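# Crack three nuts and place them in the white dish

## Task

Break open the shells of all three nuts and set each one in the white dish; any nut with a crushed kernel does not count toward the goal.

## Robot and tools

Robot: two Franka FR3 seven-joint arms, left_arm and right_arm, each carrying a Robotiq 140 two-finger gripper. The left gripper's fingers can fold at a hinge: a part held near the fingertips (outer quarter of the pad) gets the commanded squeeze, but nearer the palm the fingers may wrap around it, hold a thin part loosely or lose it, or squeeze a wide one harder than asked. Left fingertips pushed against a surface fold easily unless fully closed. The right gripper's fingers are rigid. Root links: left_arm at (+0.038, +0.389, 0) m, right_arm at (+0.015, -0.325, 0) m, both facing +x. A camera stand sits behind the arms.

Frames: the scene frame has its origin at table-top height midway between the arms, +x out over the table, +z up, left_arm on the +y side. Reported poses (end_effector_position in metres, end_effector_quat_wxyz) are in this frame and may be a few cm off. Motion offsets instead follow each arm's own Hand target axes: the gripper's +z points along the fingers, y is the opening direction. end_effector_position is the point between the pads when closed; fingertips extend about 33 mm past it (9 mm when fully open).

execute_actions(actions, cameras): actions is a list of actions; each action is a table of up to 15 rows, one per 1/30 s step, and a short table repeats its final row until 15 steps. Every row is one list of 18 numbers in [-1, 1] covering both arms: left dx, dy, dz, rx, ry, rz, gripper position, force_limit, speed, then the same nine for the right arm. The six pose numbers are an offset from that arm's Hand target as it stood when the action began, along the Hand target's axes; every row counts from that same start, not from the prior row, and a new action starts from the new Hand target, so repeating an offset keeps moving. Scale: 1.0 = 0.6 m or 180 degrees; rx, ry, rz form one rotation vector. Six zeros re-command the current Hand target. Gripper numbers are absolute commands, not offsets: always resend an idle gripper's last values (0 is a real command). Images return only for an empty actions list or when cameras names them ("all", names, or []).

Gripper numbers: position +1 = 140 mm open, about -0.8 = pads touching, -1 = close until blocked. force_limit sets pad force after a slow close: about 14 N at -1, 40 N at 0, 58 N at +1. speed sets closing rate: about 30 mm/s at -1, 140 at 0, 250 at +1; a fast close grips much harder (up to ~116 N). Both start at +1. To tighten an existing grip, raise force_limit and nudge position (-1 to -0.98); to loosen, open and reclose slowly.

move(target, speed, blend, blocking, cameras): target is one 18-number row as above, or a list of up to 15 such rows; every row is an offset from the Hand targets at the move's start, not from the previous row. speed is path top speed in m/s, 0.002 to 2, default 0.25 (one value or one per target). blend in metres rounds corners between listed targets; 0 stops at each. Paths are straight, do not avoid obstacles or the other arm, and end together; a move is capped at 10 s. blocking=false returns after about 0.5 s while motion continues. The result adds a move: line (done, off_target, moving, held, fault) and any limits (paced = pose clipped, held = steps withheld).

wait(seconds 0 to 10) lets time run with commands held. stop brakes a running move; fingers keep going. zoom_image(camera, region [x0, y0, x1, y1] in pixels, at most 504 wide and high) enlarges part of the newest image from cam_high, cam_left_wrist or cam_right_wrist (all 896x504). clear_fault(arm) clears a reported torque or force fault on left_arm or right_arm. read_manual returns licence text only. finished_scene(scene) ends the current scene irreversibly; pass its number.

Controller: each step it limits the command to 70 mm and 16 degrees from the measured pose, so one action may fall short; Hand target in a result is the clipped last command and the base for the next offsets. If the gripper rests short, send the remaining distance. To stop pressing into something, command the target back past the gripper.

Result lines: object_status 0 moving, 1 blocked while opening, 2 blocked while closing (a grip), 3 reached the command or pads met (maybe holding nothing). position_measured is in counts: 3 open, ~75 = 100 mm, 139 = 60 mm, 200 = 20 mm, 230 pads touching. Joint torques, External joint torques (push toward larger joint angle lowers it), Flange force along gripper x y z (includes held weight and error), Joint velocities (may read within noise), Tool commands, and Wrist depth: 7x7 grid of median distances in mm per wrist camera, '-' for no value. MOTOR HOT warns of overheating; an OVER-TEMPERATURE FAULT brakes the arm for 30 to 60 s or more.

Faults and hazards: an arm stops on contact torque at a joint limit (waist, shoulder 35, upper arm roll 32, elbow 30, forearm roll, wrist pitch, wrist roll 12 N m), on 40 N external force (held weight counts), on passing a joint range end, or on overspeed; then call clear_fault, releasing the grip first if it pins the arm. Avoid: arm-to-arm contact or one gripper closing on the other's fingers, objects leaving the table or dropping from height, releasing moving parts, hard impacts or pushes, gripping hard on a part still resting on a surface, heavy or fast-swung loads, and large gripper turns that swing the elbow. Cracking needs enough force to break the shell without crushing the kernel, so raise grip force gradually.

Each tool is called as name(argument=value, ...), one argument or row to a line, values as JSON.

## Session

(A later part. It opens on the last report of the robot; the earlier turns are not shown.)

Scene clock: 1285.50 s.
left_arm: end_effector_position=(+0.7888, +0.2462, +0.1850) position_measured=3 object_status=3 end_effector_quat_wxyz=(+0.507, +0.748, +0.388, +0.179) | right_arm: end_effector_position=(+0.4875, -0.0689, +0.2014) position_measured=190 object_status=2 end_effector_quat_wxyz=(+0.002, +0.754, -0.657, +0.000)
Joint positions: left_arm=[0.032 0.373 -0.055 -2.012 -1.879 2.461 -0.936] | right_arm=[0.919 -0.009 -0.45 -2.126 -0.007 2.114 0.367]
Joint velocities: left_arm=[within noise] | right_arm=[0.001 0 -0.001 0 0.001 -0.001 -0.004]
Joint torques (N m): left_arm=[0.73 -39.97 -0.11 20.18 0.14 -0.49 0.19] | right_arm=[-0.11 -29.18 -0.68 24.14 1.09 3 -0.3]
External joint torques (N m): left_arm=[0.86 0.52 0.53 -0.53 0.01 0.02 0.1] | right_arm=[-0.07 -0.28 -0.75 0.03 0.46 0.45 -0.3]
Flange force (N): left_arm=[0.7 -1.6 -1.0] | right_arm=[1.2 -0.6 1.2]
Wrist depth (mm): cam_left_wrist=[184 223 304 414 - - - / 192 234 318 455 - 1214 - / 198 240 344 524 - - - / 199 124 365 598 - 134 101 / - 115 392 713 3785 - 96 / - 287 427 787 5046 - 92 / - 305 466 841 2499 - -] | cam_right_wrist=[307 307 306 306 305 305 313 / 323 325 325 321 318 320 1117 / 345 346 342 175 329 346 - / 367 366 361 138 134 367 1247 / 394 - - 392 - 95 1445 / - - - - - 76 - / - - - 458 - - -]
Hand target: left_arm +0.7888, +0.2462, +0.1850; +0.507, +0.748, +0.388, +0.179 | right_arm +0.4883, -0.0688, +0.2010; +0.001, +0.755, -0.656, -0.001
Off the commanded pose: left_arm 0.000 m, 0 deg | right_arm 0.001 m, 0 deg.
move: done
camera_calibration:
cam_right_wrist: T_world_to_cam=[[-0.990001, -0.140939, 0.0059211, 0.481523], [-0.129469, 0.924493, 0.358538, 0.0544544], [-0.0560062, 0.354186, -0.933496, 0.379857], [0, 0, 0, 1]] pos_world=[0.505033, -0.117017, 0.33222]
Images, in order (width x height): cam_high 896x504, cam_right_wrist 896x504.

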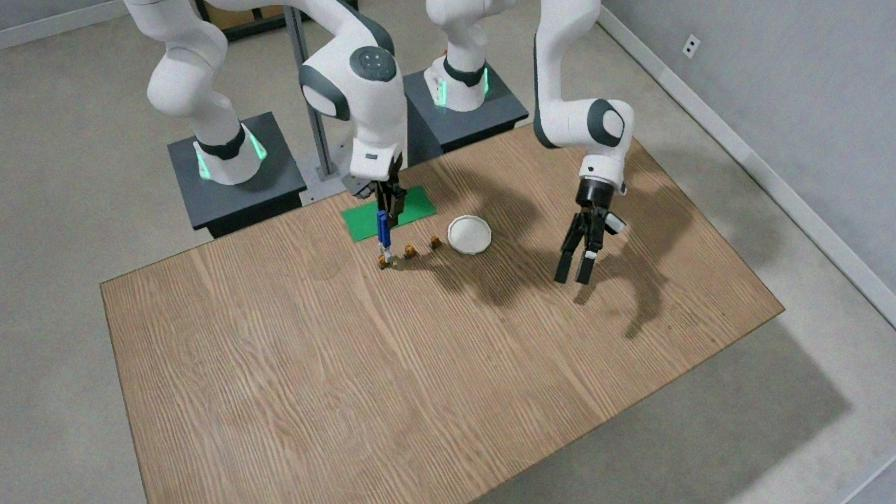

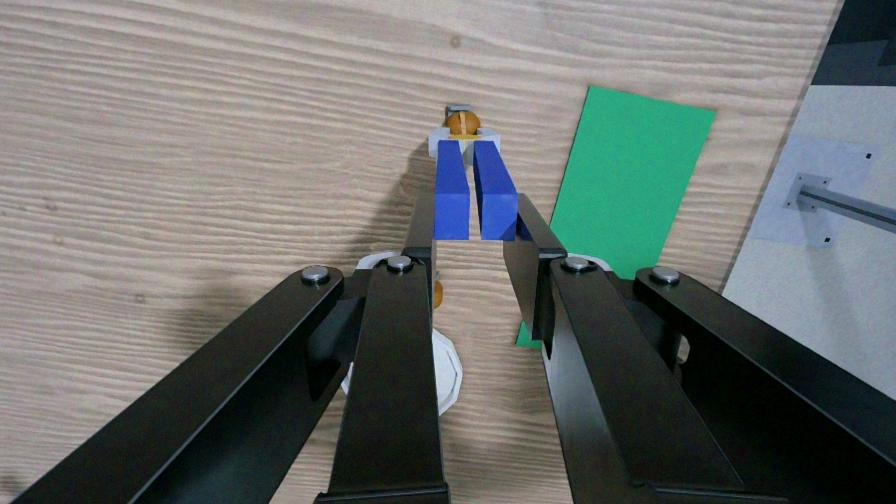

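move(
  target=[0,0,0,0,0,0,1,1,1,0,0,0,0,0,0,-0.17,-1,-1],
  speed=0.05,
  cameras=["cam_right_wrist","cam_high"],
)

zoom_image(
  camera="cam_right_wrist",
  region=[380, 60, 560, 240],
)

zoom_image(
  camera="cam_high",
  region=[362, 195, 432, 275],
)

Scene clock: 1307.03 s.
left_arm: end_effector_position=(+0.7888, +0.2462, +0.1850) position_measured=3 object_status=3 end_effector_quat_wxyz=(+0.507, +0.748, +0.388, +0.179) | right_arm: end_effector_position=(+0.4874, -0.0690, +0.2009) position_measured=150 object_status=0 end_effector_quat_wxyz=(+0.003, +0.754, -0.657, +0.000)
Joint positions: left_arm=[0.032 0.373 -0.055 -2.012 -1.879 2.461 -0.936] | right_arm=[0.919 -0.008 -0.45 -2.126 -0.007 2.115 0.365]
Joint torques (N m): left_arm=[0.71 -39.97 -0.1 20.2 0.13 -0.47 0.19] | right_arm=[-0.06 -29.48 -0.63 24.33 1.09 2.85 -0.35]
External joint torques (N m): left_arm=[0.66 0.76 0.39 -0.68 -0.01 0.01 0.11] | right_arm=[0.02 -0.6 -0.66 0.28 0.46 0.31 -0.35]
Flange force (N): left_arm=[0.5 -1.9 -0.6] | right_arm=[1.1 -0.6 0.1]
Wrist depth (mm): cam_left_wrist=[183 223 301 408 - 1124 - / 191 234 318 460 - - - / 198 240 344 524 - - - / 199 124 363 594 - 134 101 / - 115 393 717 - - 97 / - 287 425 777 3841 - 93 / - 305 465 897 3841 - -] | cam_right_wrist=[307 306 304 308 306 305 302 / 325 324 326 321 322 322 1082 / 345 343 344 337 221 342 1097 / 368 364 108 366 139 361 1288 / 386 76 81 387 119 - 1302 / - - - 422 - - - / - - - 458 - - -]
Hand target: left_arm +0.7888, +0.2462, +0.1850; +0.507, +0.748, +0.388, +0.179 | right_arm +0.4883, -0.0688, +0.2010; +0.001, +0.755, -0.656, -0.001
Off the commanded pose: left_arm 0.000 m, 0 deg | right_arm 0.001 m, 0 deg.
move: done
camera_calibration:
cam_right_wrist: T_world_to_cam=[[-0.989746, -0.142696, 0.00638429, 0.481121], [-0.130966, 0.924412, 0.358205, 0.0555963], [-0.0570162, 0.353696, -0.933621, 0.379925], [0, 0, 0, 1]] pos_world=[0.505131, -0.117117, 0.331719]
Images, in order (width x height): cam_high 896x504, cam_right_wrist 896x504.

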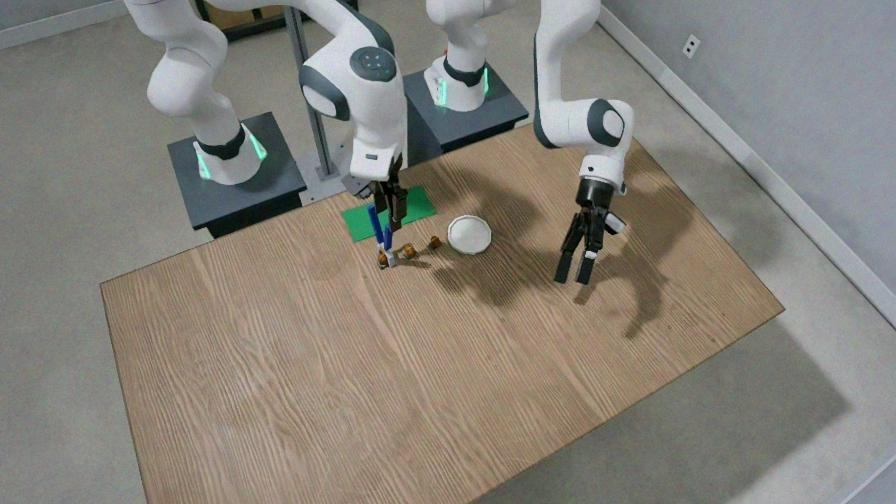

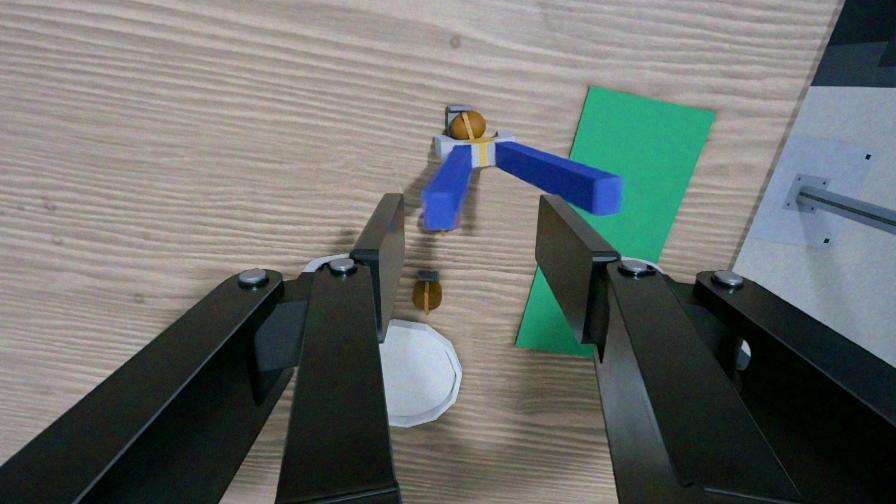

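Scaled by 2.800 from the camera's 896x504 image, which has a finer 1280x720 frame.

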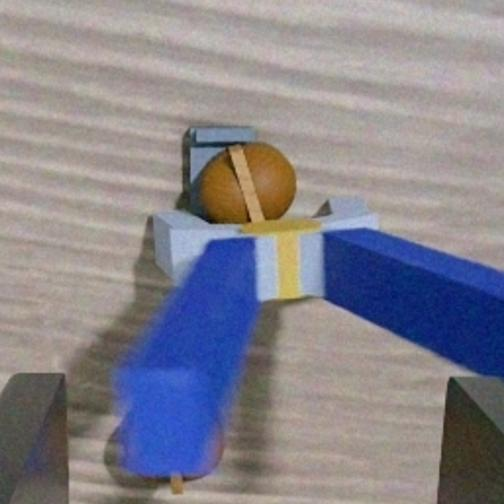

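Scaled by 6.300 from the camera's 896x504 image, which has a finer 1280x720 frame.

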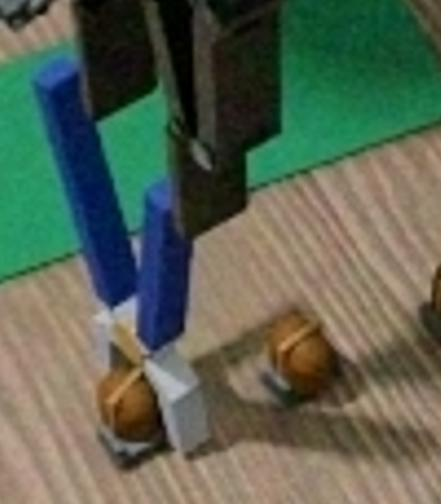

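wait(
  seconds=0.2,
  cameras=["cam_right_wrist","cam_high"],
)

zoom_image(
  camera="cam_high",
  region=[342, 185, 442, 285],
)

Scene clock: 1309.63 s.
left_arm: end_effector_position=(+0.7888, +0.2462, +0.1850) position_measured=3 object_status=3 end_effector_quat_wxyz=(+0.507, +0.748, +0.388, +0.179) | right_arm: end_effector_position=(+0.4874, -0.0690, +0.2009) position_measured=150 object_status=3 end_effector_quat_wxyz=(+0.002, +0.754, -0.657, +0.000)
Joint positions: left_arm=[0.032 0.373 -0.055 -2.012 -1.879 2.461 -0.936] | right_arm=[0.919 -0.008 -0.45 -2.126 -0.007 2.115 0.365]
Joint torques (N m): left_arm=[0.68 -39.96 -0.11 20.18 0.13 -0.48 0.17] | right_arm=[-0.1 -29.57 -0.63 24.35 1.08 2.86 -0.34]
External joint torques (N m): left_arm=[0.95 0.66 0.66 -0.64 0 0.05 0.09] | right_arm=[-0.17 -0.64 -0.81 0.24 0.44 0.31 -0.34]
Flange force (N): left_arm=[0.8 -1.9 -1.1] | right_arm=[1.5 -0.4 0.1]
Wrist depth (mm): cam_left_wrist=[184 222 303 411 1237 - - / 191 232 318 460 - - - / 198 240 346 524 - - - / 200 124 363 598 - 134 101 / - 115 393 690 - - 97 / - 288 428 755 - - 92 / - 305 462 814 - - -] | cam_right_wrist=[306 306 308 306 306 306 312 / 325 324 325 321 324 318 1112 / 343 346 345 279 334 343 1139 / 366 368 108 364 139 362 1253 / 392 76 81 391 119 - 1309 / - - - 419 - - - / - - - 450 - - -]
Hand target: left_arm +0.7888, +0.2462, +0.1850; +0.507, +0.748, +0.388, +0.179 | right_arm +0.4883, -0.0688, +0.2010; +0.001, +0.755, -0.656, -0.001
Tool commands: left_gripper/position=+1.0 left_gripper/force_limit=+1.0 left_gripper/speed=+1.0 right_gripper/position=-0.17 right_gripper/force_limit=-1.0 right_gripper/speed=-1.0
Off the commanded pose: left_arm 0.000 m, 0 deg | right_arm 0.001 m, 0 deg.
wait: 0.20 s; at rest from the start
camera_calibration:
cam_right_wrist: T_world_to_cam=[[-0.989743, -0.142728, 0.00614547, 0.481196], [-0.131076, 0.924372, 0.358267, 0.0556262], [-0.0568154, 0.353787, -0.933599, 0.379827], [0, 0, 0, 1]] pos_world=[0.505131, -0.117117, 0.331719]
Images, in order (width x height): cam_high 896x504, cam_right_wrist 896x504.

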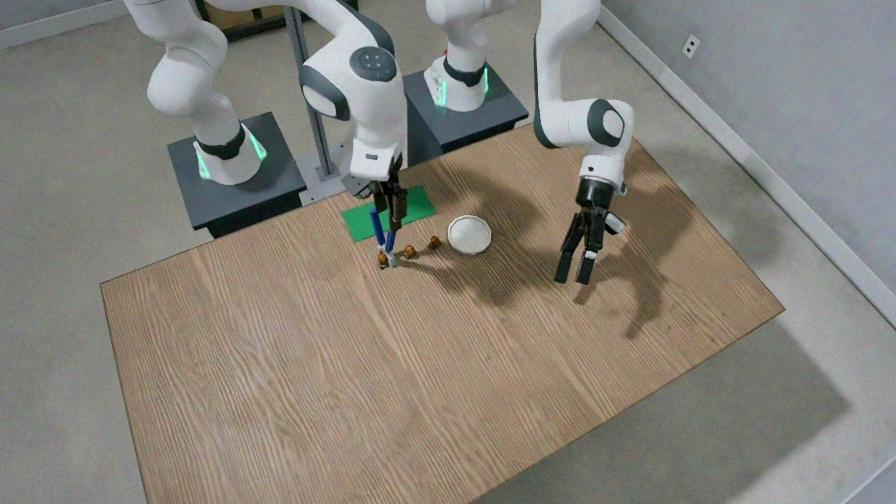

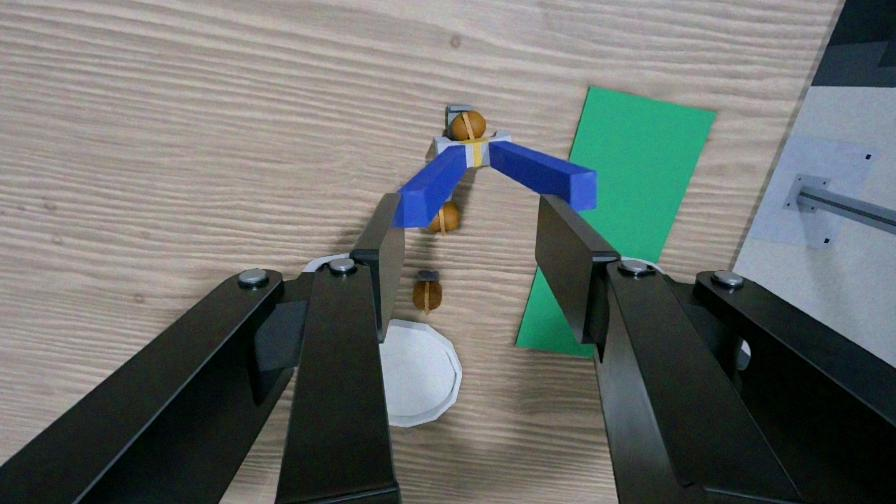

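Scaled by 5.040 from the camera's 896x504 image, which has a finer 1280x720 frame.

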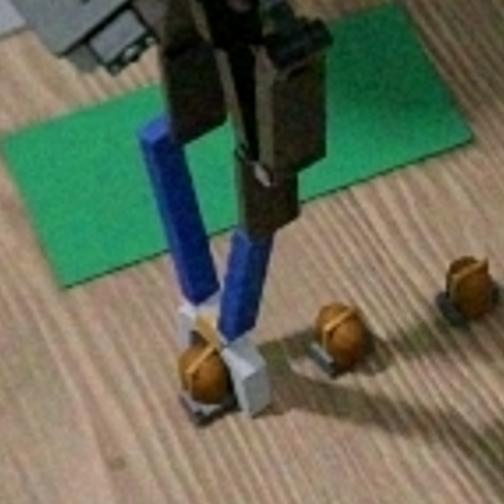

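zoom_image(
  camera="cam_right_wrist",
  region=[370, 80, 630, 280],
)

zoom_image(
  camera="cam_high",
  region=[360, 200, 410, 275],
)

Scaled by 1.938 from the camera's 896x504 image, which has a finer 1280x720 frame.

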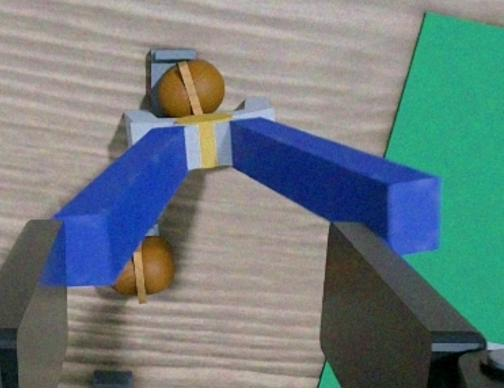

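Scaled by 6.720 from the camera's 896x504 image, which has a finer 1280x720 frame.

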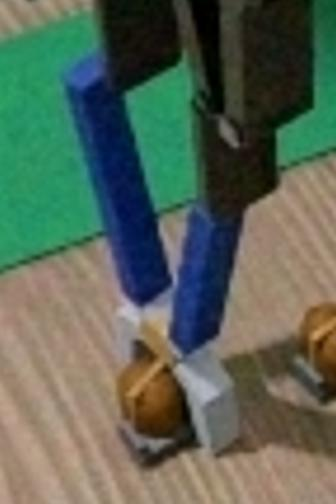

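move(
  target=[0,0,0,0,0,0,1,1,1,0,0,-0.0417,0,0,0,-0.17,-1,-1],
  speed=0.02,
  cameras=["cam_right_wrist","cam_high"],
)

zoom_image(
  camera="cam_right_wrist",
  region=[370, 80, 630, 280],
)

zoom_image(
  camera="cam_high",
  region=[342, 185, 442, 285],
)

Scene clock: 1375.80 s.
left_arm: end_effector_position=(+0.7888, +0.2462, +0.1850) position_measured=3 object_status=3 end_effector_quat_wxyz=(+0.507, +0.748, +0.388, +0.179) | right_arm: end_effector_position=(+0.4887, -0.0680, +0.2254) position_measured=150 object_status=3 end_effector_quat_wxyz=(-0.001, +0.755, -0.656, -0.002)
Joint positions: left_arm=[0.032 0.373 -0.055 -2.012 -1.879 2.461 -0.936] | right_arm=[0.919 -0.032 -0.45 -2.088 -0.01 2.059 0.365]
Joint velocities: left_arm=[within noise] | right_arm=[0 0 0 -0.001 -0.002 -0.005 -0.001]
Joint torques (N m): left_arm=[0.69 -39.97 -0.11 20.2 0.14 -0.48 0.2] | right_arm=[0.48 -29.48 -0.18 25.1 0.4 2.47 -0.06]
External joint torques (N m): left_arm=[0.58 0.56 0.32 -0.56 0.01 0 0.11] | right_arm=[0.52 -1.05 -0.57 0.65 -0.27 -0.1 -0.06]
Flange force (N): left_arm=[0.3 -1.6 -0.7] | right_arm=[0.7 1.2 -2.4]
Wrist depth (mm): cam_left_wrist=[184 223 302 410 - - 1025 / 192 234 317 448 - - - / 198 240 344 524 - - - / 199 124 363 597 - 134 101 / - 115 392 692 - - 96 / - 286 427 748 - - 92 / - 305 466 864 - - -] | cam_right_wrist=[328 326 327 329 325 325 333 / 349 347 347 341 345 345 1150 / 369 367 369 362 375 368 1156 / 394 394 108 389 139 390 1274 / 416 76 81 416 119 - 1338 / - - - 455 - - - / - - - 496 - - -]
Hand target: left_arm +0.7888, +0.2462, +0.1850; +0.507, +0.748, +0.388, +0.179 | right_arm +0.4884, -0.0688, +0.2260; +0.001, +0.755, -0.656, -0.001
Off the commanded pose: left_arm 0.000 m, 0 deg | right_arm 0.001 m, 0 deg.
move: done
camera_calibration:
cam_right_wrist: T_world_to_cam=[[-0.989549, -0.144119, 0.00485277, 0.482521], [-0.13236, 0.921135, 0.366049, 0.0447701], [-0.0572245, 0.361581, -0.930583, 0.402387], [0, 0, 0, 1]] pos_world=[0.506431, -0.117195, 0.355725]
Images, in order (width x height): cam_high 896x504, cam_right_wrist 896x504.

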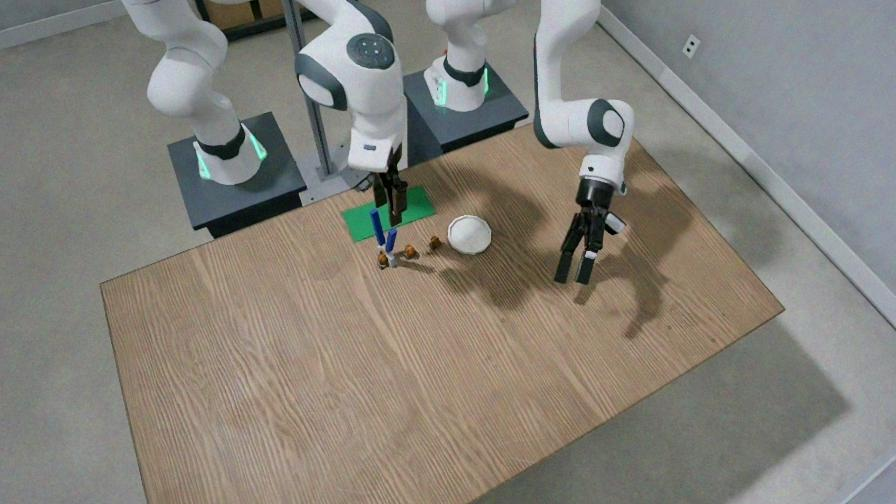

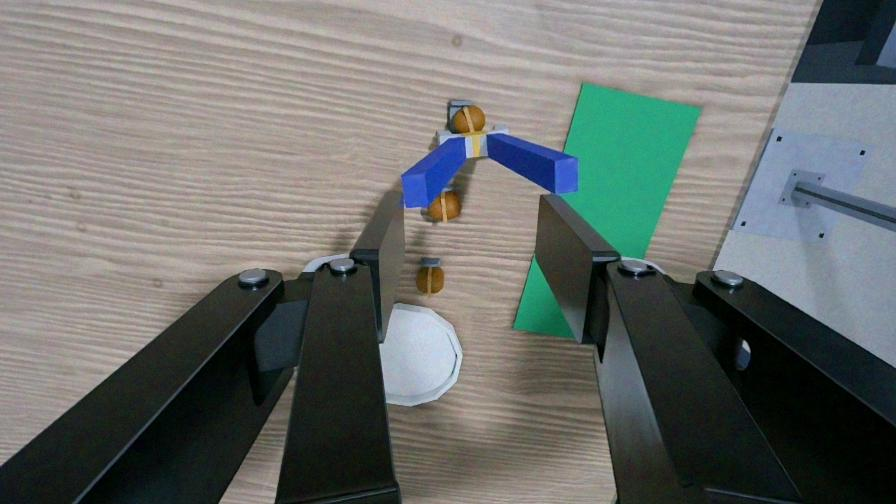

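Scaled by 1.938 from the camera's 896x504 image, which has a finer 1280x720 frame.

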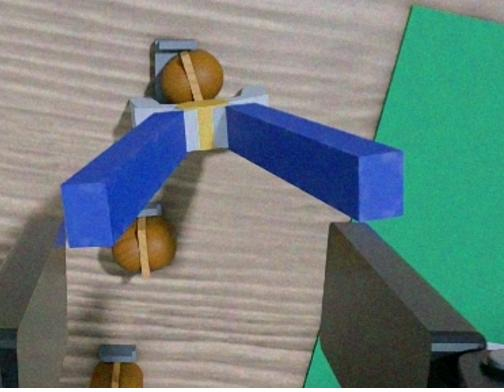

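Scaled by 5.040 from the camera's 896x504 image, which has a finer 1280x720 frame.

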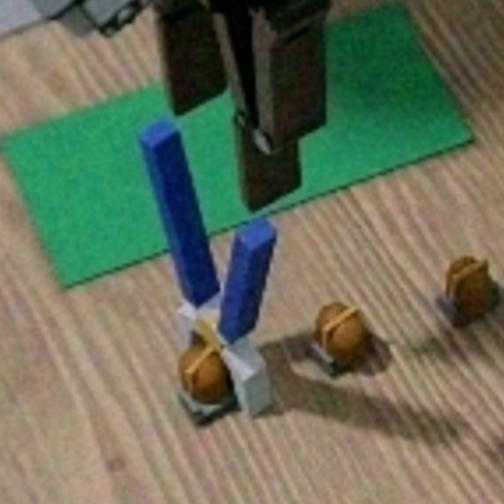

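move(
  target=[0,0,0,0,0,0,1,1,1,0.0197,0.0158,0,0,0,-0.031,0.545,-1,-1],
  speed=0.05,
  cameras=["cam_right_wrist"],
)

zoom_image(
  camera="cam_right_wrist",
  region=[340, 80, 600, 280],
)

Scene clock: 1397.93 s.
left_arm: end_effector_position=(+0.7888, +0.2462, +0.1850) position_measured=3 object_status=3 end_effector_quat_wxyz=(+0.507, +0.748, +0.388, +0.179) | right_arm: end_effector_position=(+0.4791, -0.0801, +0.2257) position_measured=60 object_status=0 end_effector_quat_wxyz=(+0.001, +0.784, -0.621, -0.003)
Joint positions: left_arm=[0.032 0.373 -0.055 -2.012 -1.879 2.461 -0.936] | right_arm=[0.917 -0.074 -0.455 -2.131 -0.032 2.059 0.28]
Joint torques (N m): left_arm=[0.7 -39.97 -0.08 20.18 0.13 -0.49 0.17] | right_arm=[0.01 -28.14 0.15 24.06 0.43 2.86 -0.34]
External joint torques (N m): left_arm=[0.69 0.73 0.43 -0.63 0 0 0.09] | right_arm=[0.05 -1.34 -0.78 -0.31 -0.23 0.3 -0.34]
Flange force (N): left_arm=[0.6 -1.8 -0.6] | right_arm=[2.7 4.7 0.1]
Wrist depth (mm): cam_left_wrist=[183 223 304 416 - - - / 191 233 318 460 1384 - - / 198 240 345 519 - - - / 199 124 362 592 - 134 100 / - 115 394 692 - - 97 / - 288 426 768 - 2523 93 / - 305 465 838 - 3478 -] | cam_right_wrist=[329 328 329 328 328 328 329 / 347 347 347 346 349 347 350 / 366 367 363 320 363 364 1156 / 392 383 152 394 - 130 1302 / - 81 413 421 438 106 - / - - 460 454 452 - - / - - 491 490 493 - -]
Hand target: left_arm +0.7888, +0.2462, +0.1850; +0.507, +0.748, +0.388, +0.179 | right_arm +0.4806, -0.0818, +0.2260; +0.001, +0.786, -0.618, -0.001
Off the commanded pose: left_arm 0.000 m, 0 deg | right_arm 0.002 m, 1 deg.
move: done
camera_calibration:
cam_right_wrist: T_world_to_cam=[[-0.972391, -0.23319, 0.00879854, 0.455118], [-0.214028, 0.906242, 0.364578, 0.0927891], [-0.0929895, 0.35263, -0.931131, 0.423093], [0, 0, 0, 1]] pos_world=[0.501755, -0.127156, 0.356122]
Images, in order (width x height): cam_right_wrist 896x504.

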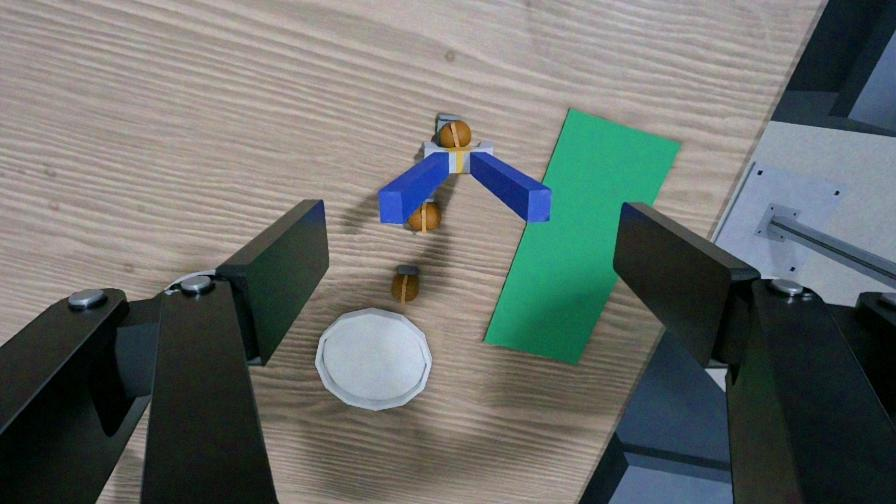

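Scaled by 1.938 from the camera's 896x504 image, which has a finer 1280x720 frame.

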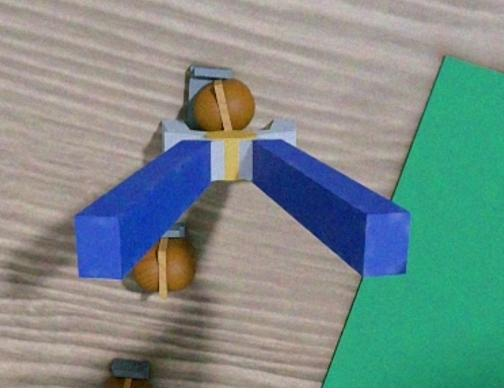

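move(
  target=[0,0,0,0,0,0,1,1,1,0,-0.003,0.1267,0,0,0,0.545,-1,-1],
  speed=0.06,
  cameras=["cam_right_wrist","cam_high"],
)

zoom_image(
  camera="cam_right_wrist",
  region=[300, 80, 660, 360],
)

Scene clock: 1407.60 s.
left_arm: end_effector_position=(+0.7888, +0.2462, +0.1850) position_measured=3 object_status=3 end_effector_quat_wxyz=(+0.507, +0.748, +0.388, +0.179) | right_arm: end_effector_position=(+0.4817, -0.0815, +0.1506) position_measured=60 object_status=3 end_effector_quat_wxyz=(+0.002, +0.785, -0.620, +0.000)
Joint positions: left_arm=[0.032 0.373 -0.055 -2.012 -1.879 2.461 -0.936] | right_arm=[0.912 0.024 -0.462 -2.23 0.011 2.248 0.241]
Joint velocities: left_arm=[within noise] | right_arm=[0 0.002 -0.001 0 0.001 0.004 -0.004]
Joint torques (N m): left_arm=[0.74 -39.95 -0.12 20.22 0.14 -0.48 0.2] | right_arm=[-0.05 -29.03 -0.93 23.23 1.12 2.88 -0.41]
External joint torques (N m): left_arm=[0.71 0.72 0.38 -0.6 0 0.01 0.11] | right_arm=[-0.07 -0.27 -0.63 0.25 0.54 0.34 -0.41]
Flange force (N): left_arm=[0.6 -1.8 -0.5] | right_arm=[1.1 -1.6 0.9]
Wrist depth (mm): cam_left_wrist=[184 223 303 410 - - 1001 / 192 234 318 453 - - - / 198 240 343 522 - - - / 199 124 365 593 - 134 102 / - 115 395 696 - - 97 / - 286 425 836 3478 3177 93 / - 306 464 884 - - -] | cam_right_wrist=[262 263 262 261 261 260 259 / 278 277 276 277 277 276 275 / 295 294 294 286 289 291 301 / 315 306 132 312 147 135 1240 / - 81 335 330 - 106 - / - - 356 358 361 - - / - - 391 389 390 - -]
Hand target: left_arm +0.7888, +0.2462, +0.1850; +0.507, +0.748, +0.388, +0.179 | right_arm +0.4822, -0.0814, +0.1500; +0.001, +0.786, -0.618, -0.001
Off the commanded pose: left_arm 0.000 m, 0 deg | right_arm 0.001 m, 0 deg.
move: done
camera_calibration:
cam_right_wrist: T_world_to_cam=[[-0.971538, -0.236809, 0.00589055, 0.457585], [-0.218945, 0.907186, 0.359273, 0.125211], [-0.090423, 0.347757, -0.933214, 0.352653], [0, 0, 0, 1]] pos_world=[0.503863, -0.127866, 0.28142]
Images, in order (width x height): cam_high 896x504, cam_right_wrist 896x504.

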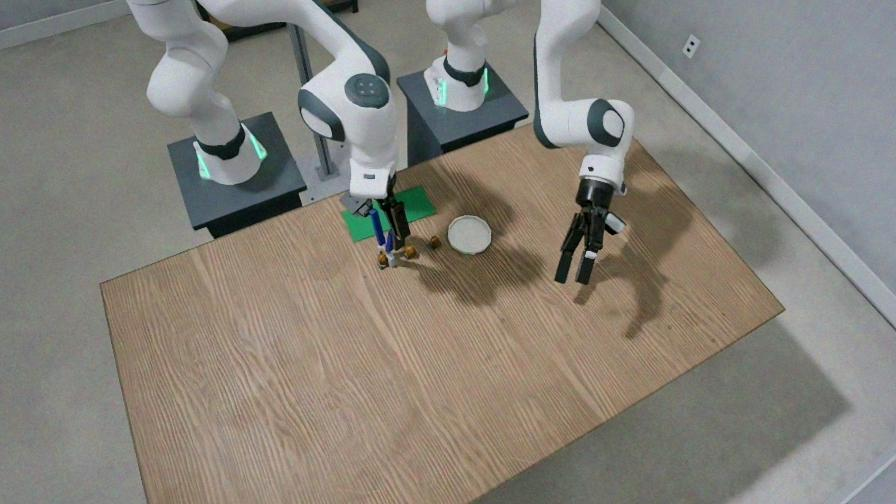

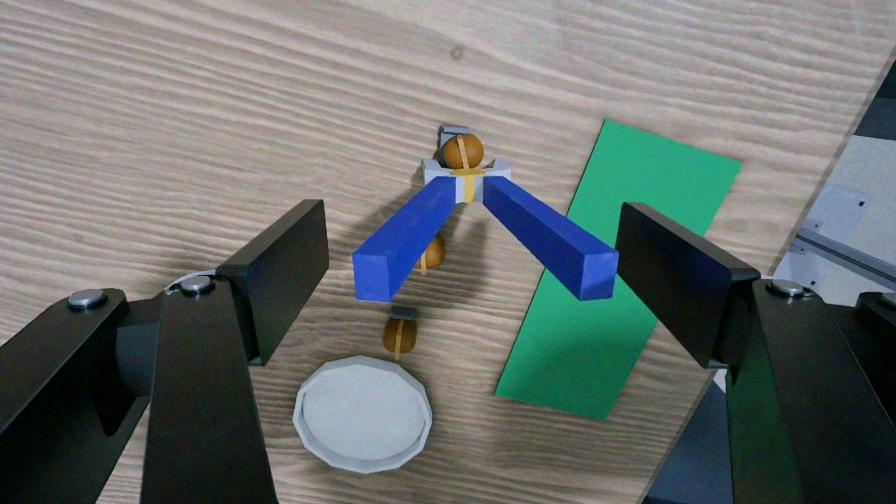

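Scaled by 1.400 from the camera's 896x504 image, which has a finer 1280x720 frame.

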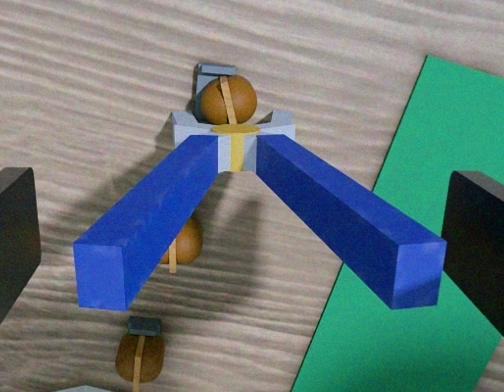

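move(
  target=[
    [0,0,0,0,0,0,1,1,1,0,0.0037,0,0,0,0,0.545,-1,-1],
    [0,0,0,0,0,0,1,1,1,0,0.0037,0,0,0,0,-0.1,-1,-1],
  ],
  speed=0.05,
  cameras=["cam_right_wrist"],
)

zoom_image(
  camera="cam_right_wrist",
  region=[300, 80, 660, 360],
)

Scene clock: 1416.07 s.
left_arm: end_effector_position=(+0.7888, +0.2462, +0.1850) position_measured=3 object_status=3 end_effector_quat_wxyz=(+0.507, +0.748, +0.388, +0.179) | right_arm: end_effector_position=(+0.4810, -0.0813, +0.1512) position_measured=141 object_status=0 end_effector_quat_wxyz=(-0.001, +0.785, -0.619, +0.000)
Joint positions: left_arm=[0.032 0.373 -0.055 -2.012 -1.879 2.461 -0.936] | right_arm=[0.912 0.018 -0.462 -2.236 0.011 2.254 0.239]
Joint torques (N m): left_arm=[0.72 -39.97 -0.12 20.18 0.14 -0.48 0.19] | right_arm=[0.48 -28.61 -0.67 22.3 0.74 2.41 -0.12]
External joint torques (N m): left_arm=[0.63 0.67 0.33 -0.61 0 0 0.1] | right_arm=[0.56 0.13 -0.35 -0.81 0.16 -0.17 -0.12]
Flange force (N): left_arm=[0.4 -1.8 -0.6] | right_arm=[0.5 1.8 0.9]
Wrist depth (mm): cam_left_wrist=[184 224 303 408 - - - / 192 233 317 449 - - - / 197 239 344 522 - - 1274 / 199 124 363 593 - 134 101 / - 115 393 719 - - 97 / - 287 426 825 - - 93 / - 305 466 932 - - -] | cam_right_wrist=[262 263 261 262 261 261 259 / 279 279 276 277 277 275 276 / 296 295 295 258 294 289 298 / 314 314 118 310 129 307 1156 / 337 76 86 335 113 - 1274 / - - - 362 - - - / - - - 392 - - -]
Hand target: left_arm +0.7888, +0.2462, +0.1850; +0.507, +0.748, +0.388, +0.179 | right_arm +0.4801, -0.0819, +0.1500; +0.001, +0.786, -0.618, -0.001
Off the commanded pose: left_arm 0.000 m, 0 deg | right_arm 0.002 m, 0 deg.
move: done
camera_calibration:
cam_right_wrist: T_world_to_cam=[[-0.971159, -0.238421, 0.00237815, 0.457238], [-0.221346, 0.905224, 0.362734, 0.125111], [-0.0886364, 0.351746, -0.93189, 0.352289], [0, 0, 0, 1]] pos_world=[0.502969, -0.128154, 0.281825]
Images, in order (width x height): cam_right_wrist 896x504.

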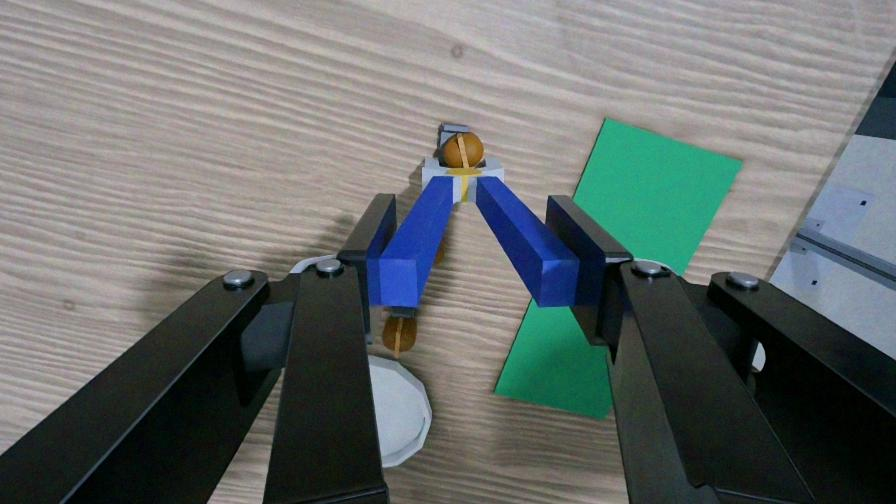

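Scaled by 1.400 from the camera's 896x504 image, which has a finer 1280x720 frame.

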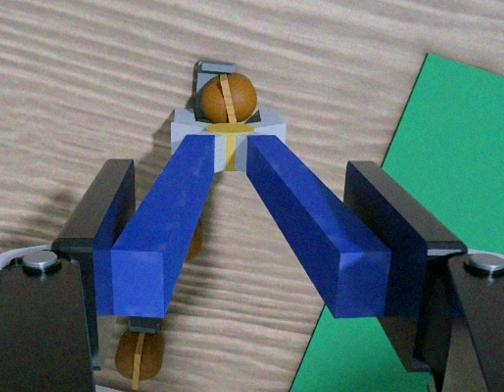

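move(
  target=[
    [0,0,0,0,0,0,1,1,1,0,0,0,0,0,0,-0.19,-1,-1],
    [0,0,0,0,0,0,1,1,1,0,0,-0.005,0,0,0,-0.19,-1,-1],
  ],
  speed=0.02,
  cameras=["cam_right_wrist"],
)

zoom_image(
  camera="cam_right_wrist",
  region=[300, 80, 660, 360],
)

Scene clock: 1465.67 s.
left_arm: end_effector_position=(+0.7888, +0.2462, +0.1850) position_measured=3 object_status=3 end_effector_quat_wxyz=(+0.507, +0.748, +0.388, +0.179) | right_arm: end_effector_position=(+0.4800, -0.0817, +0.1517) position_measured=153 object_status=3 end_effector_quat_wxyz=(+0.000, +0.785, -0.619, -0.001)
Joint positions: left_arm=[0.032 0.373 -0.055 -2.012 -1.879 2.461 -0.936] | right_arm=[0.912 0.017 -0.462 -2.236 0.011 2.25 0.239]
Joint velocities: left_arm=[within noise] | right_arm=[0 -0.002 0 -0.001 0 -0.004 -0.001]
Joint torques (N m): left_arm=[0.72 -39.96 -0.14 20.21 0.13 -0.48 0.14] | right_arm=[0.45 -30.11 -0.79 24.25 0.73 2.51 -0.08]
External joint torques (N m): left_arm=[0.73 0.71 0.39 -0.63 -0.01 0.01 0.06] | right_arm=[0.51 -1.42 -0.51 1.13 0.15 -0.06 -0.08]
Flange force (N): left_arm=[0.6 -1.7 -0.6] | right_arm=[0.1 0.1 -3.5]
Wrist depth (mm): cam_left_wrist=[184 224 303 403 - - - / 191 234 318 453 - - - / 198 239 344 518 - - - / 199 124 365 593 - 134 101 / - 115 391 711 - - 97 / - 287 425 789 - - 93 / - 304 467 844 3342 - -] | cam_right_wrist=[261 262 263 262 262 261 260 / 278 279 278 277 277 276 278 / 297 296 295 256 290 290 1077 / 315 315 306 197 131 310 1173 / 333 - - 331 116 - 1247 / - - - 361 - - - / - - - 393 - - -]
Hand target: left_arm +0.7888, +0.2462, +0.1850; +0.507, +0.748, +0.388, +0.179 | right_arm +0.4801, -0.0819, +0.1530; +0.001, +0.786, -0.618, -0.001
Off the commanded pose: left_arm 0.000 m, 0 deg | right_arm 0.001 m, 0 deg.
move: done
camera_calibration:
cam_right_wrist: T_world_to_cam=[[-0.971143, -0.238448, 0.00496517, 0.455834], [-0.220443, 0.905369, 0.362921, 0.124617], [-0.091033, 0.351353, -0.931807, 0.353842], [0, 0, 0, 1]] pos_world=[0.502362, -0.128455, 0.282223]
Images, in order (width x height): cam_right_wrist 896x504.

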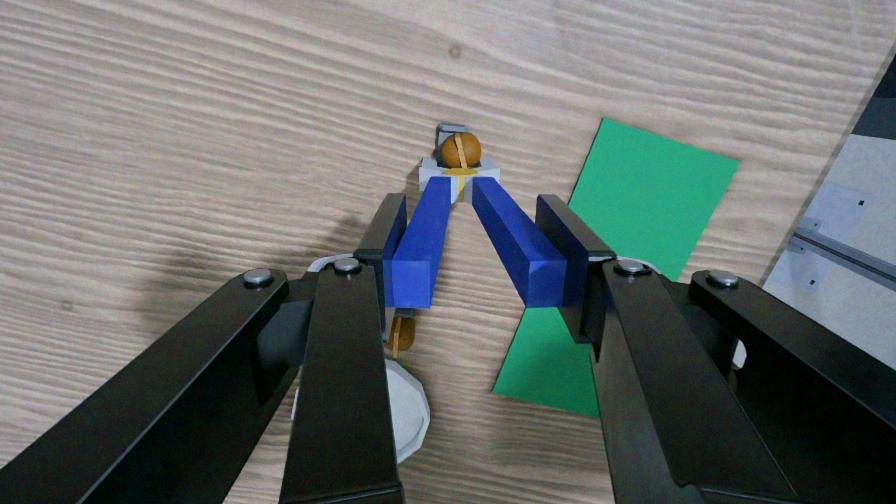

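Scaled by 1.400 from the camera's 896x504 image, which has a finer 1280x720 frame.

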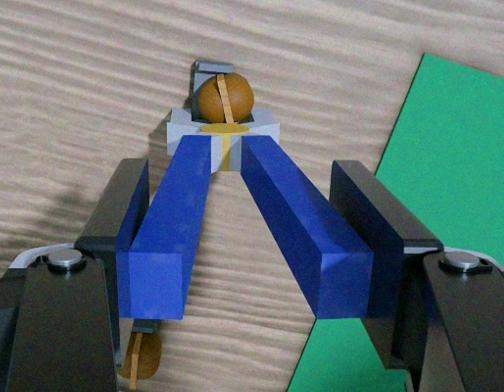

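move(
  target=[0,0,0,0,0,0,1,1,1,0,0,-0.02,0,0,0,-0.19,-1,-1],
  speed=0.02,
  cameras=["cam_right_wrist","cam_high"],
)

zoom_image(
  camera="cam_right_wrist",
  region=[300, 80, 660, 360],
)

zoom_image(
  camera="cam_high",
  region=[352, 205, 422, 285],
)

Scene clock: 1470.23 s.
left_arm: end_effector_position=(+0.7888, +0.2462, +0.1850) position_measured=3 object_status=3 end_effector_quat_wxyz=(+0.507, +0.748, +0.388, +0.179) | right_arm: end_effector_position=(+0.4800, -0.0816, +0.1636) position_measured=153 object_status=3 end_effector_quat_wxyz=(+0.000, +0.787, -0.617, -0.002)
Joint positions: left_arm=[0.032 0.373 -0.055 -2.012 -1.879 2.461 -0.936] | right_arm=[0.912 -0.002 -0.462 -2.222 0.004 2.219 0.239]
Joint velocities: left_arm=[within noise] | right_arm=[0.001 -0.001 0 0.001 -0.001 -0.003 0.001]
Joint torques (N m): left_arm=[0.69 -39.98 -0.14 20.16 0.14 -0.48 0.19] | right_arm=[0.44 -29.99 -0.59 24.65 0.33 2.63 0.14]
External joint torques (N m): left_arm=[0.48 0.69 0.19 -0.66 0 -0.01 0.11] | right_arm=[0.39 -1.83 -0.66 1.4 -0.26 0.08 0.14]
Flange force (N): left_arm=[0.2 -1.8 -0.5] | right_arm=[0.4 1.5 -4.5]
Wrist depth (mm): cam_left_wrist=[184 223 303 414 - - - / 192 234 318 478 - - - / 198 240 345 524 - - - / 199 124 363 594 - 134 106 / - 115 390 703 - - 97 / - 287 428 787 3676 3841 92 / - 306 467 932 3625 3064 -] | cam_right_wrist=[273 274 274 273 272 272 271 / 289 289 289 286 288 287 289 / 308 307 307 264 306 307 1139 / 329 324 115 164 135 320 1179 / 347 - - 346 116 - 1288 / - - - 378 - - - / - - - 410 - - -]
Hand target: left_arm +0.7888, +0.2462, +0.1850; +0.507, +0.748, +0.388, +0.179 | right_arm +0.4801, -0.0819, +0.1650; +0.001, +0.786, -0.618, -0.001
Off the commanded pose: left_arm 0.000 m, 0 deg | right_arm 0.001 m, 0 deg.
move: done
camera_calibration:
cam_right_wrist: T_world_to_cam=[[-0.970017, -0.242968, 0.00583404, 0.454611], [-0.224143, 0.903625, 0.364996, 0.121599], [-0.0939541, 0.352745, -0.930991, 0.36634], [0, 0, 0, 1]] pos_world=[0.502655, -0.128648, 0.294024]
Images, in order (width x height): cam_high 896x504, cam_right_wrist 896x504.

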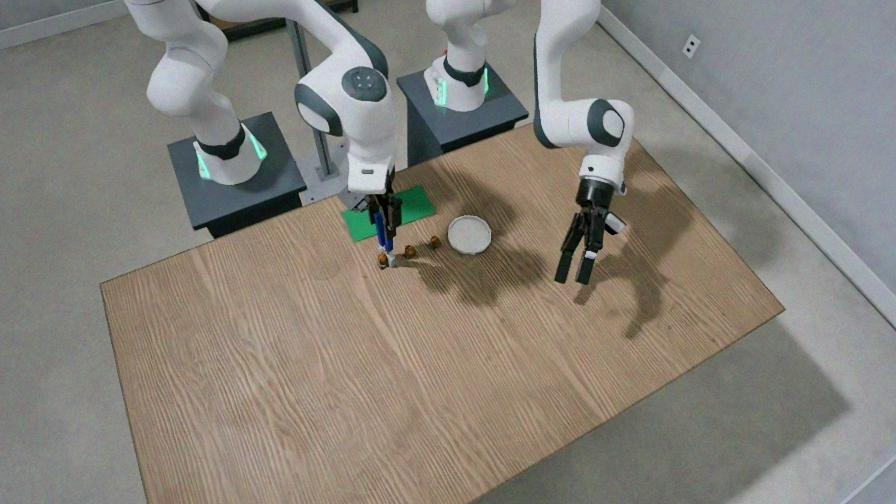

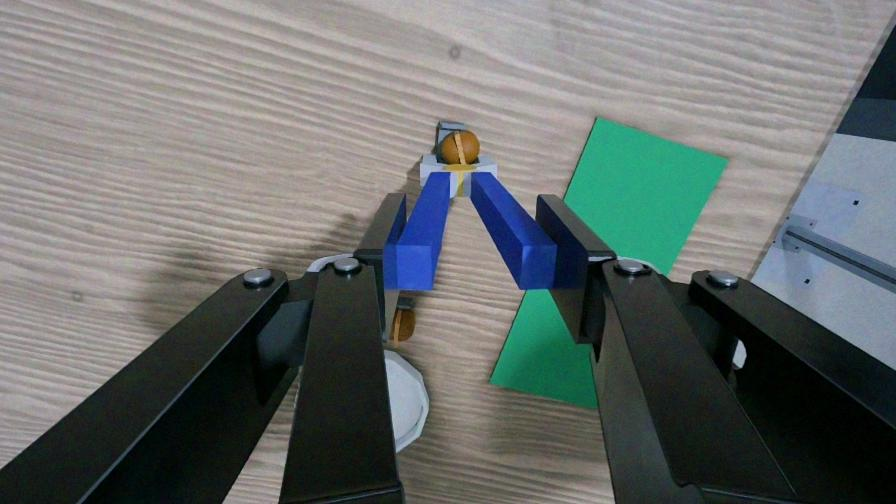

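Scaled by 1.400 from the camera's 896x504 image, which has a finer 1280x720 frame.

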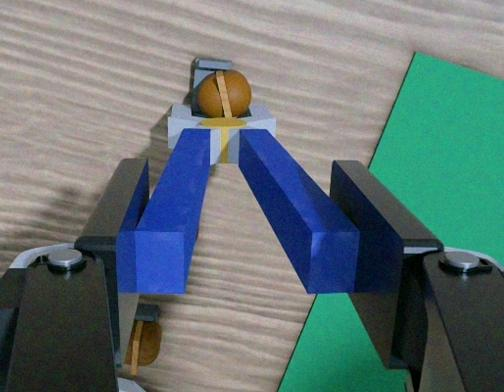

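Scaled by 6.300 from the camera's 896x504 image, which has a finer 1280x720 frame.

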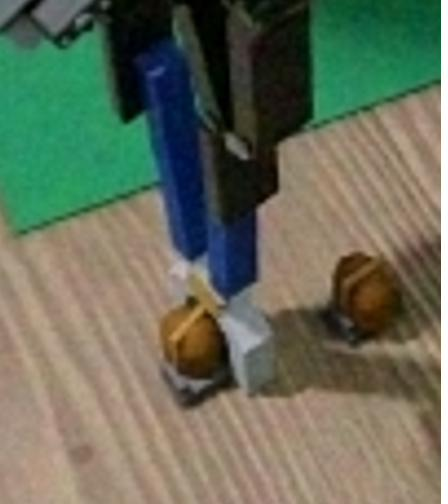

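move(
  target=[
    [0,0,0,0,0,0,1,1,1,0,0,0,0,0,0,0.2,-1,-1],
    [0,0,0,0,0,0,1,1,1,0,0,0.0667,0,0,0,0.2,-1,-1],
  ],
  speed=0.04,
  cameras=["cam_right_wrist"],
)

zoom_image(
  camera="cam_right_wrist",
  region=[300, 120, 660, 400],
)

Scene clock: 1508.50 s.
left_arm: end_effector_position=(+0.7888, +0.2462, +0.1850) position_measured=3 object_status=3 end_effector_quat_wxyz=(+0.507, +0.748, +0.388, +0.179) | right_arm: end_effector_position=(+0.4799, -0.0823, +0.1258) position_measured=104 object_status=3 end_effector_quat_wxyz=(+0.002, +0.785, -0.620, +0.000)
Joint positions: left_arm=[0.032 0.373 -0.055 -2.012 -1.879 2.461 -0.936] | right_arm=[0.911 0.06 -0.462 -2.262 0.034 2.312 0.225]
Joint velocities: left_arm=[within noise] | right_arm=[-0.002 0 0.001 0 0.001 0.004 -0.005]
Joint torques (N m): left_arm=[0.74 -39.97 -0.15 20.16 0.14 -0.48 0.19] | right_arm=[-0.04 -29.57 -1.29 22.48 1.09 2.82 -0.29]
External joint torques (N m): left_arm=[0.66 0.64 0.3 -0.62 0 0.01 0.11] | right_arm=[-0.02 -0.08 -0.5 0 0.54 0.26 -0.29]
Flange force (N): left_arm=[0.3 -1.8 -0.7] | right_arm=[0.8 -1.1 1.3]
Wrist depth (mm): cam_left_wrist=[183 224 304 412 - - 929 / 192 234 317 481 - - 1104 / 198 240 346 518 - - - / 199 124 363 640 2238 134 102 / - 115 392 694 - - 97 / - 287 427 797 3899 - 92 / - 305 467 849 - 3525 -] | cam_right_wrist=[240 240 239 239 239 237 238 / 253 254 254 252 252 252 251 / 270 269 269 232 265 266 268 / 288 283 125 259 132 276 290 / - 84 106 305 118 101 85 / - - - 329 - - - / - - 353 356 354 - -]
Hand target: left_arm +0.7888, +0.2462, +0.1850; +0.507, +0.748, +0.388, +0.179 | right_arm +0.4800, -0.0819, +0.1250; +0.001, +0.786, -0.618, -0.001
Off the commanded pose: left_arm 0.000 m, 0 deg | right_arm 0.001 m, 0 deg.
move: done
camera_calibration:
cam_right_wrist: T_world_to_cam=[[-0.97165, -0.236361, 0.00542017, 0.456029], [-0.218657, 0.907116, 0.359626, 0.134207], [-0.0899183, 0.348245, -0.933081, 0.3294], [0, 0, 0, 1]] pos_world=[0.502065, -0.128665, 0.256621]
Images, in order (width x height): cam_right_wrist 896x504.

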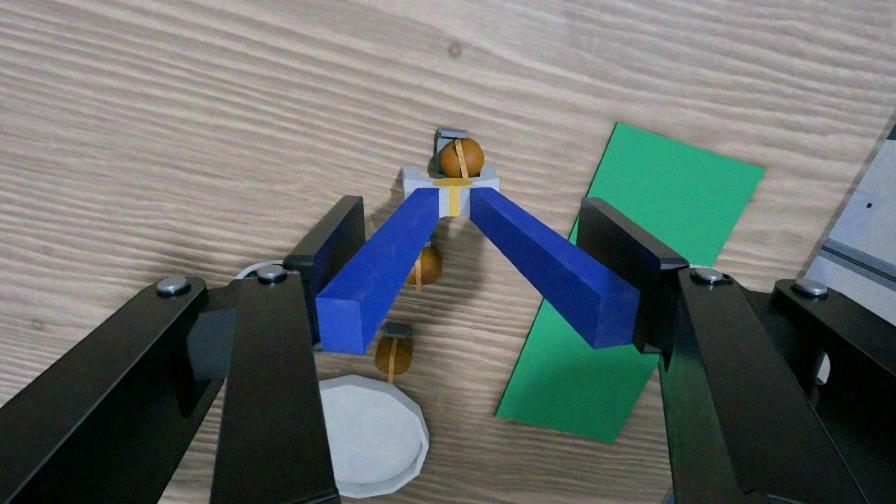

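Scaled by 1.400 from the camera's 896x504 image, which has a finer 1280x720 frame.

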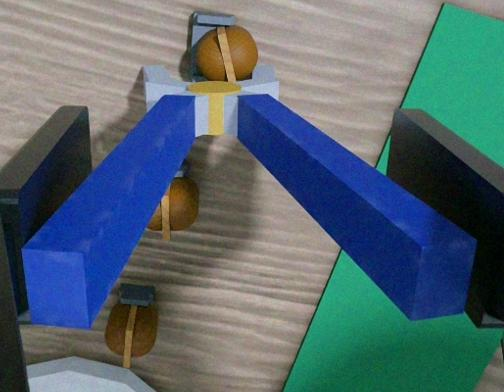

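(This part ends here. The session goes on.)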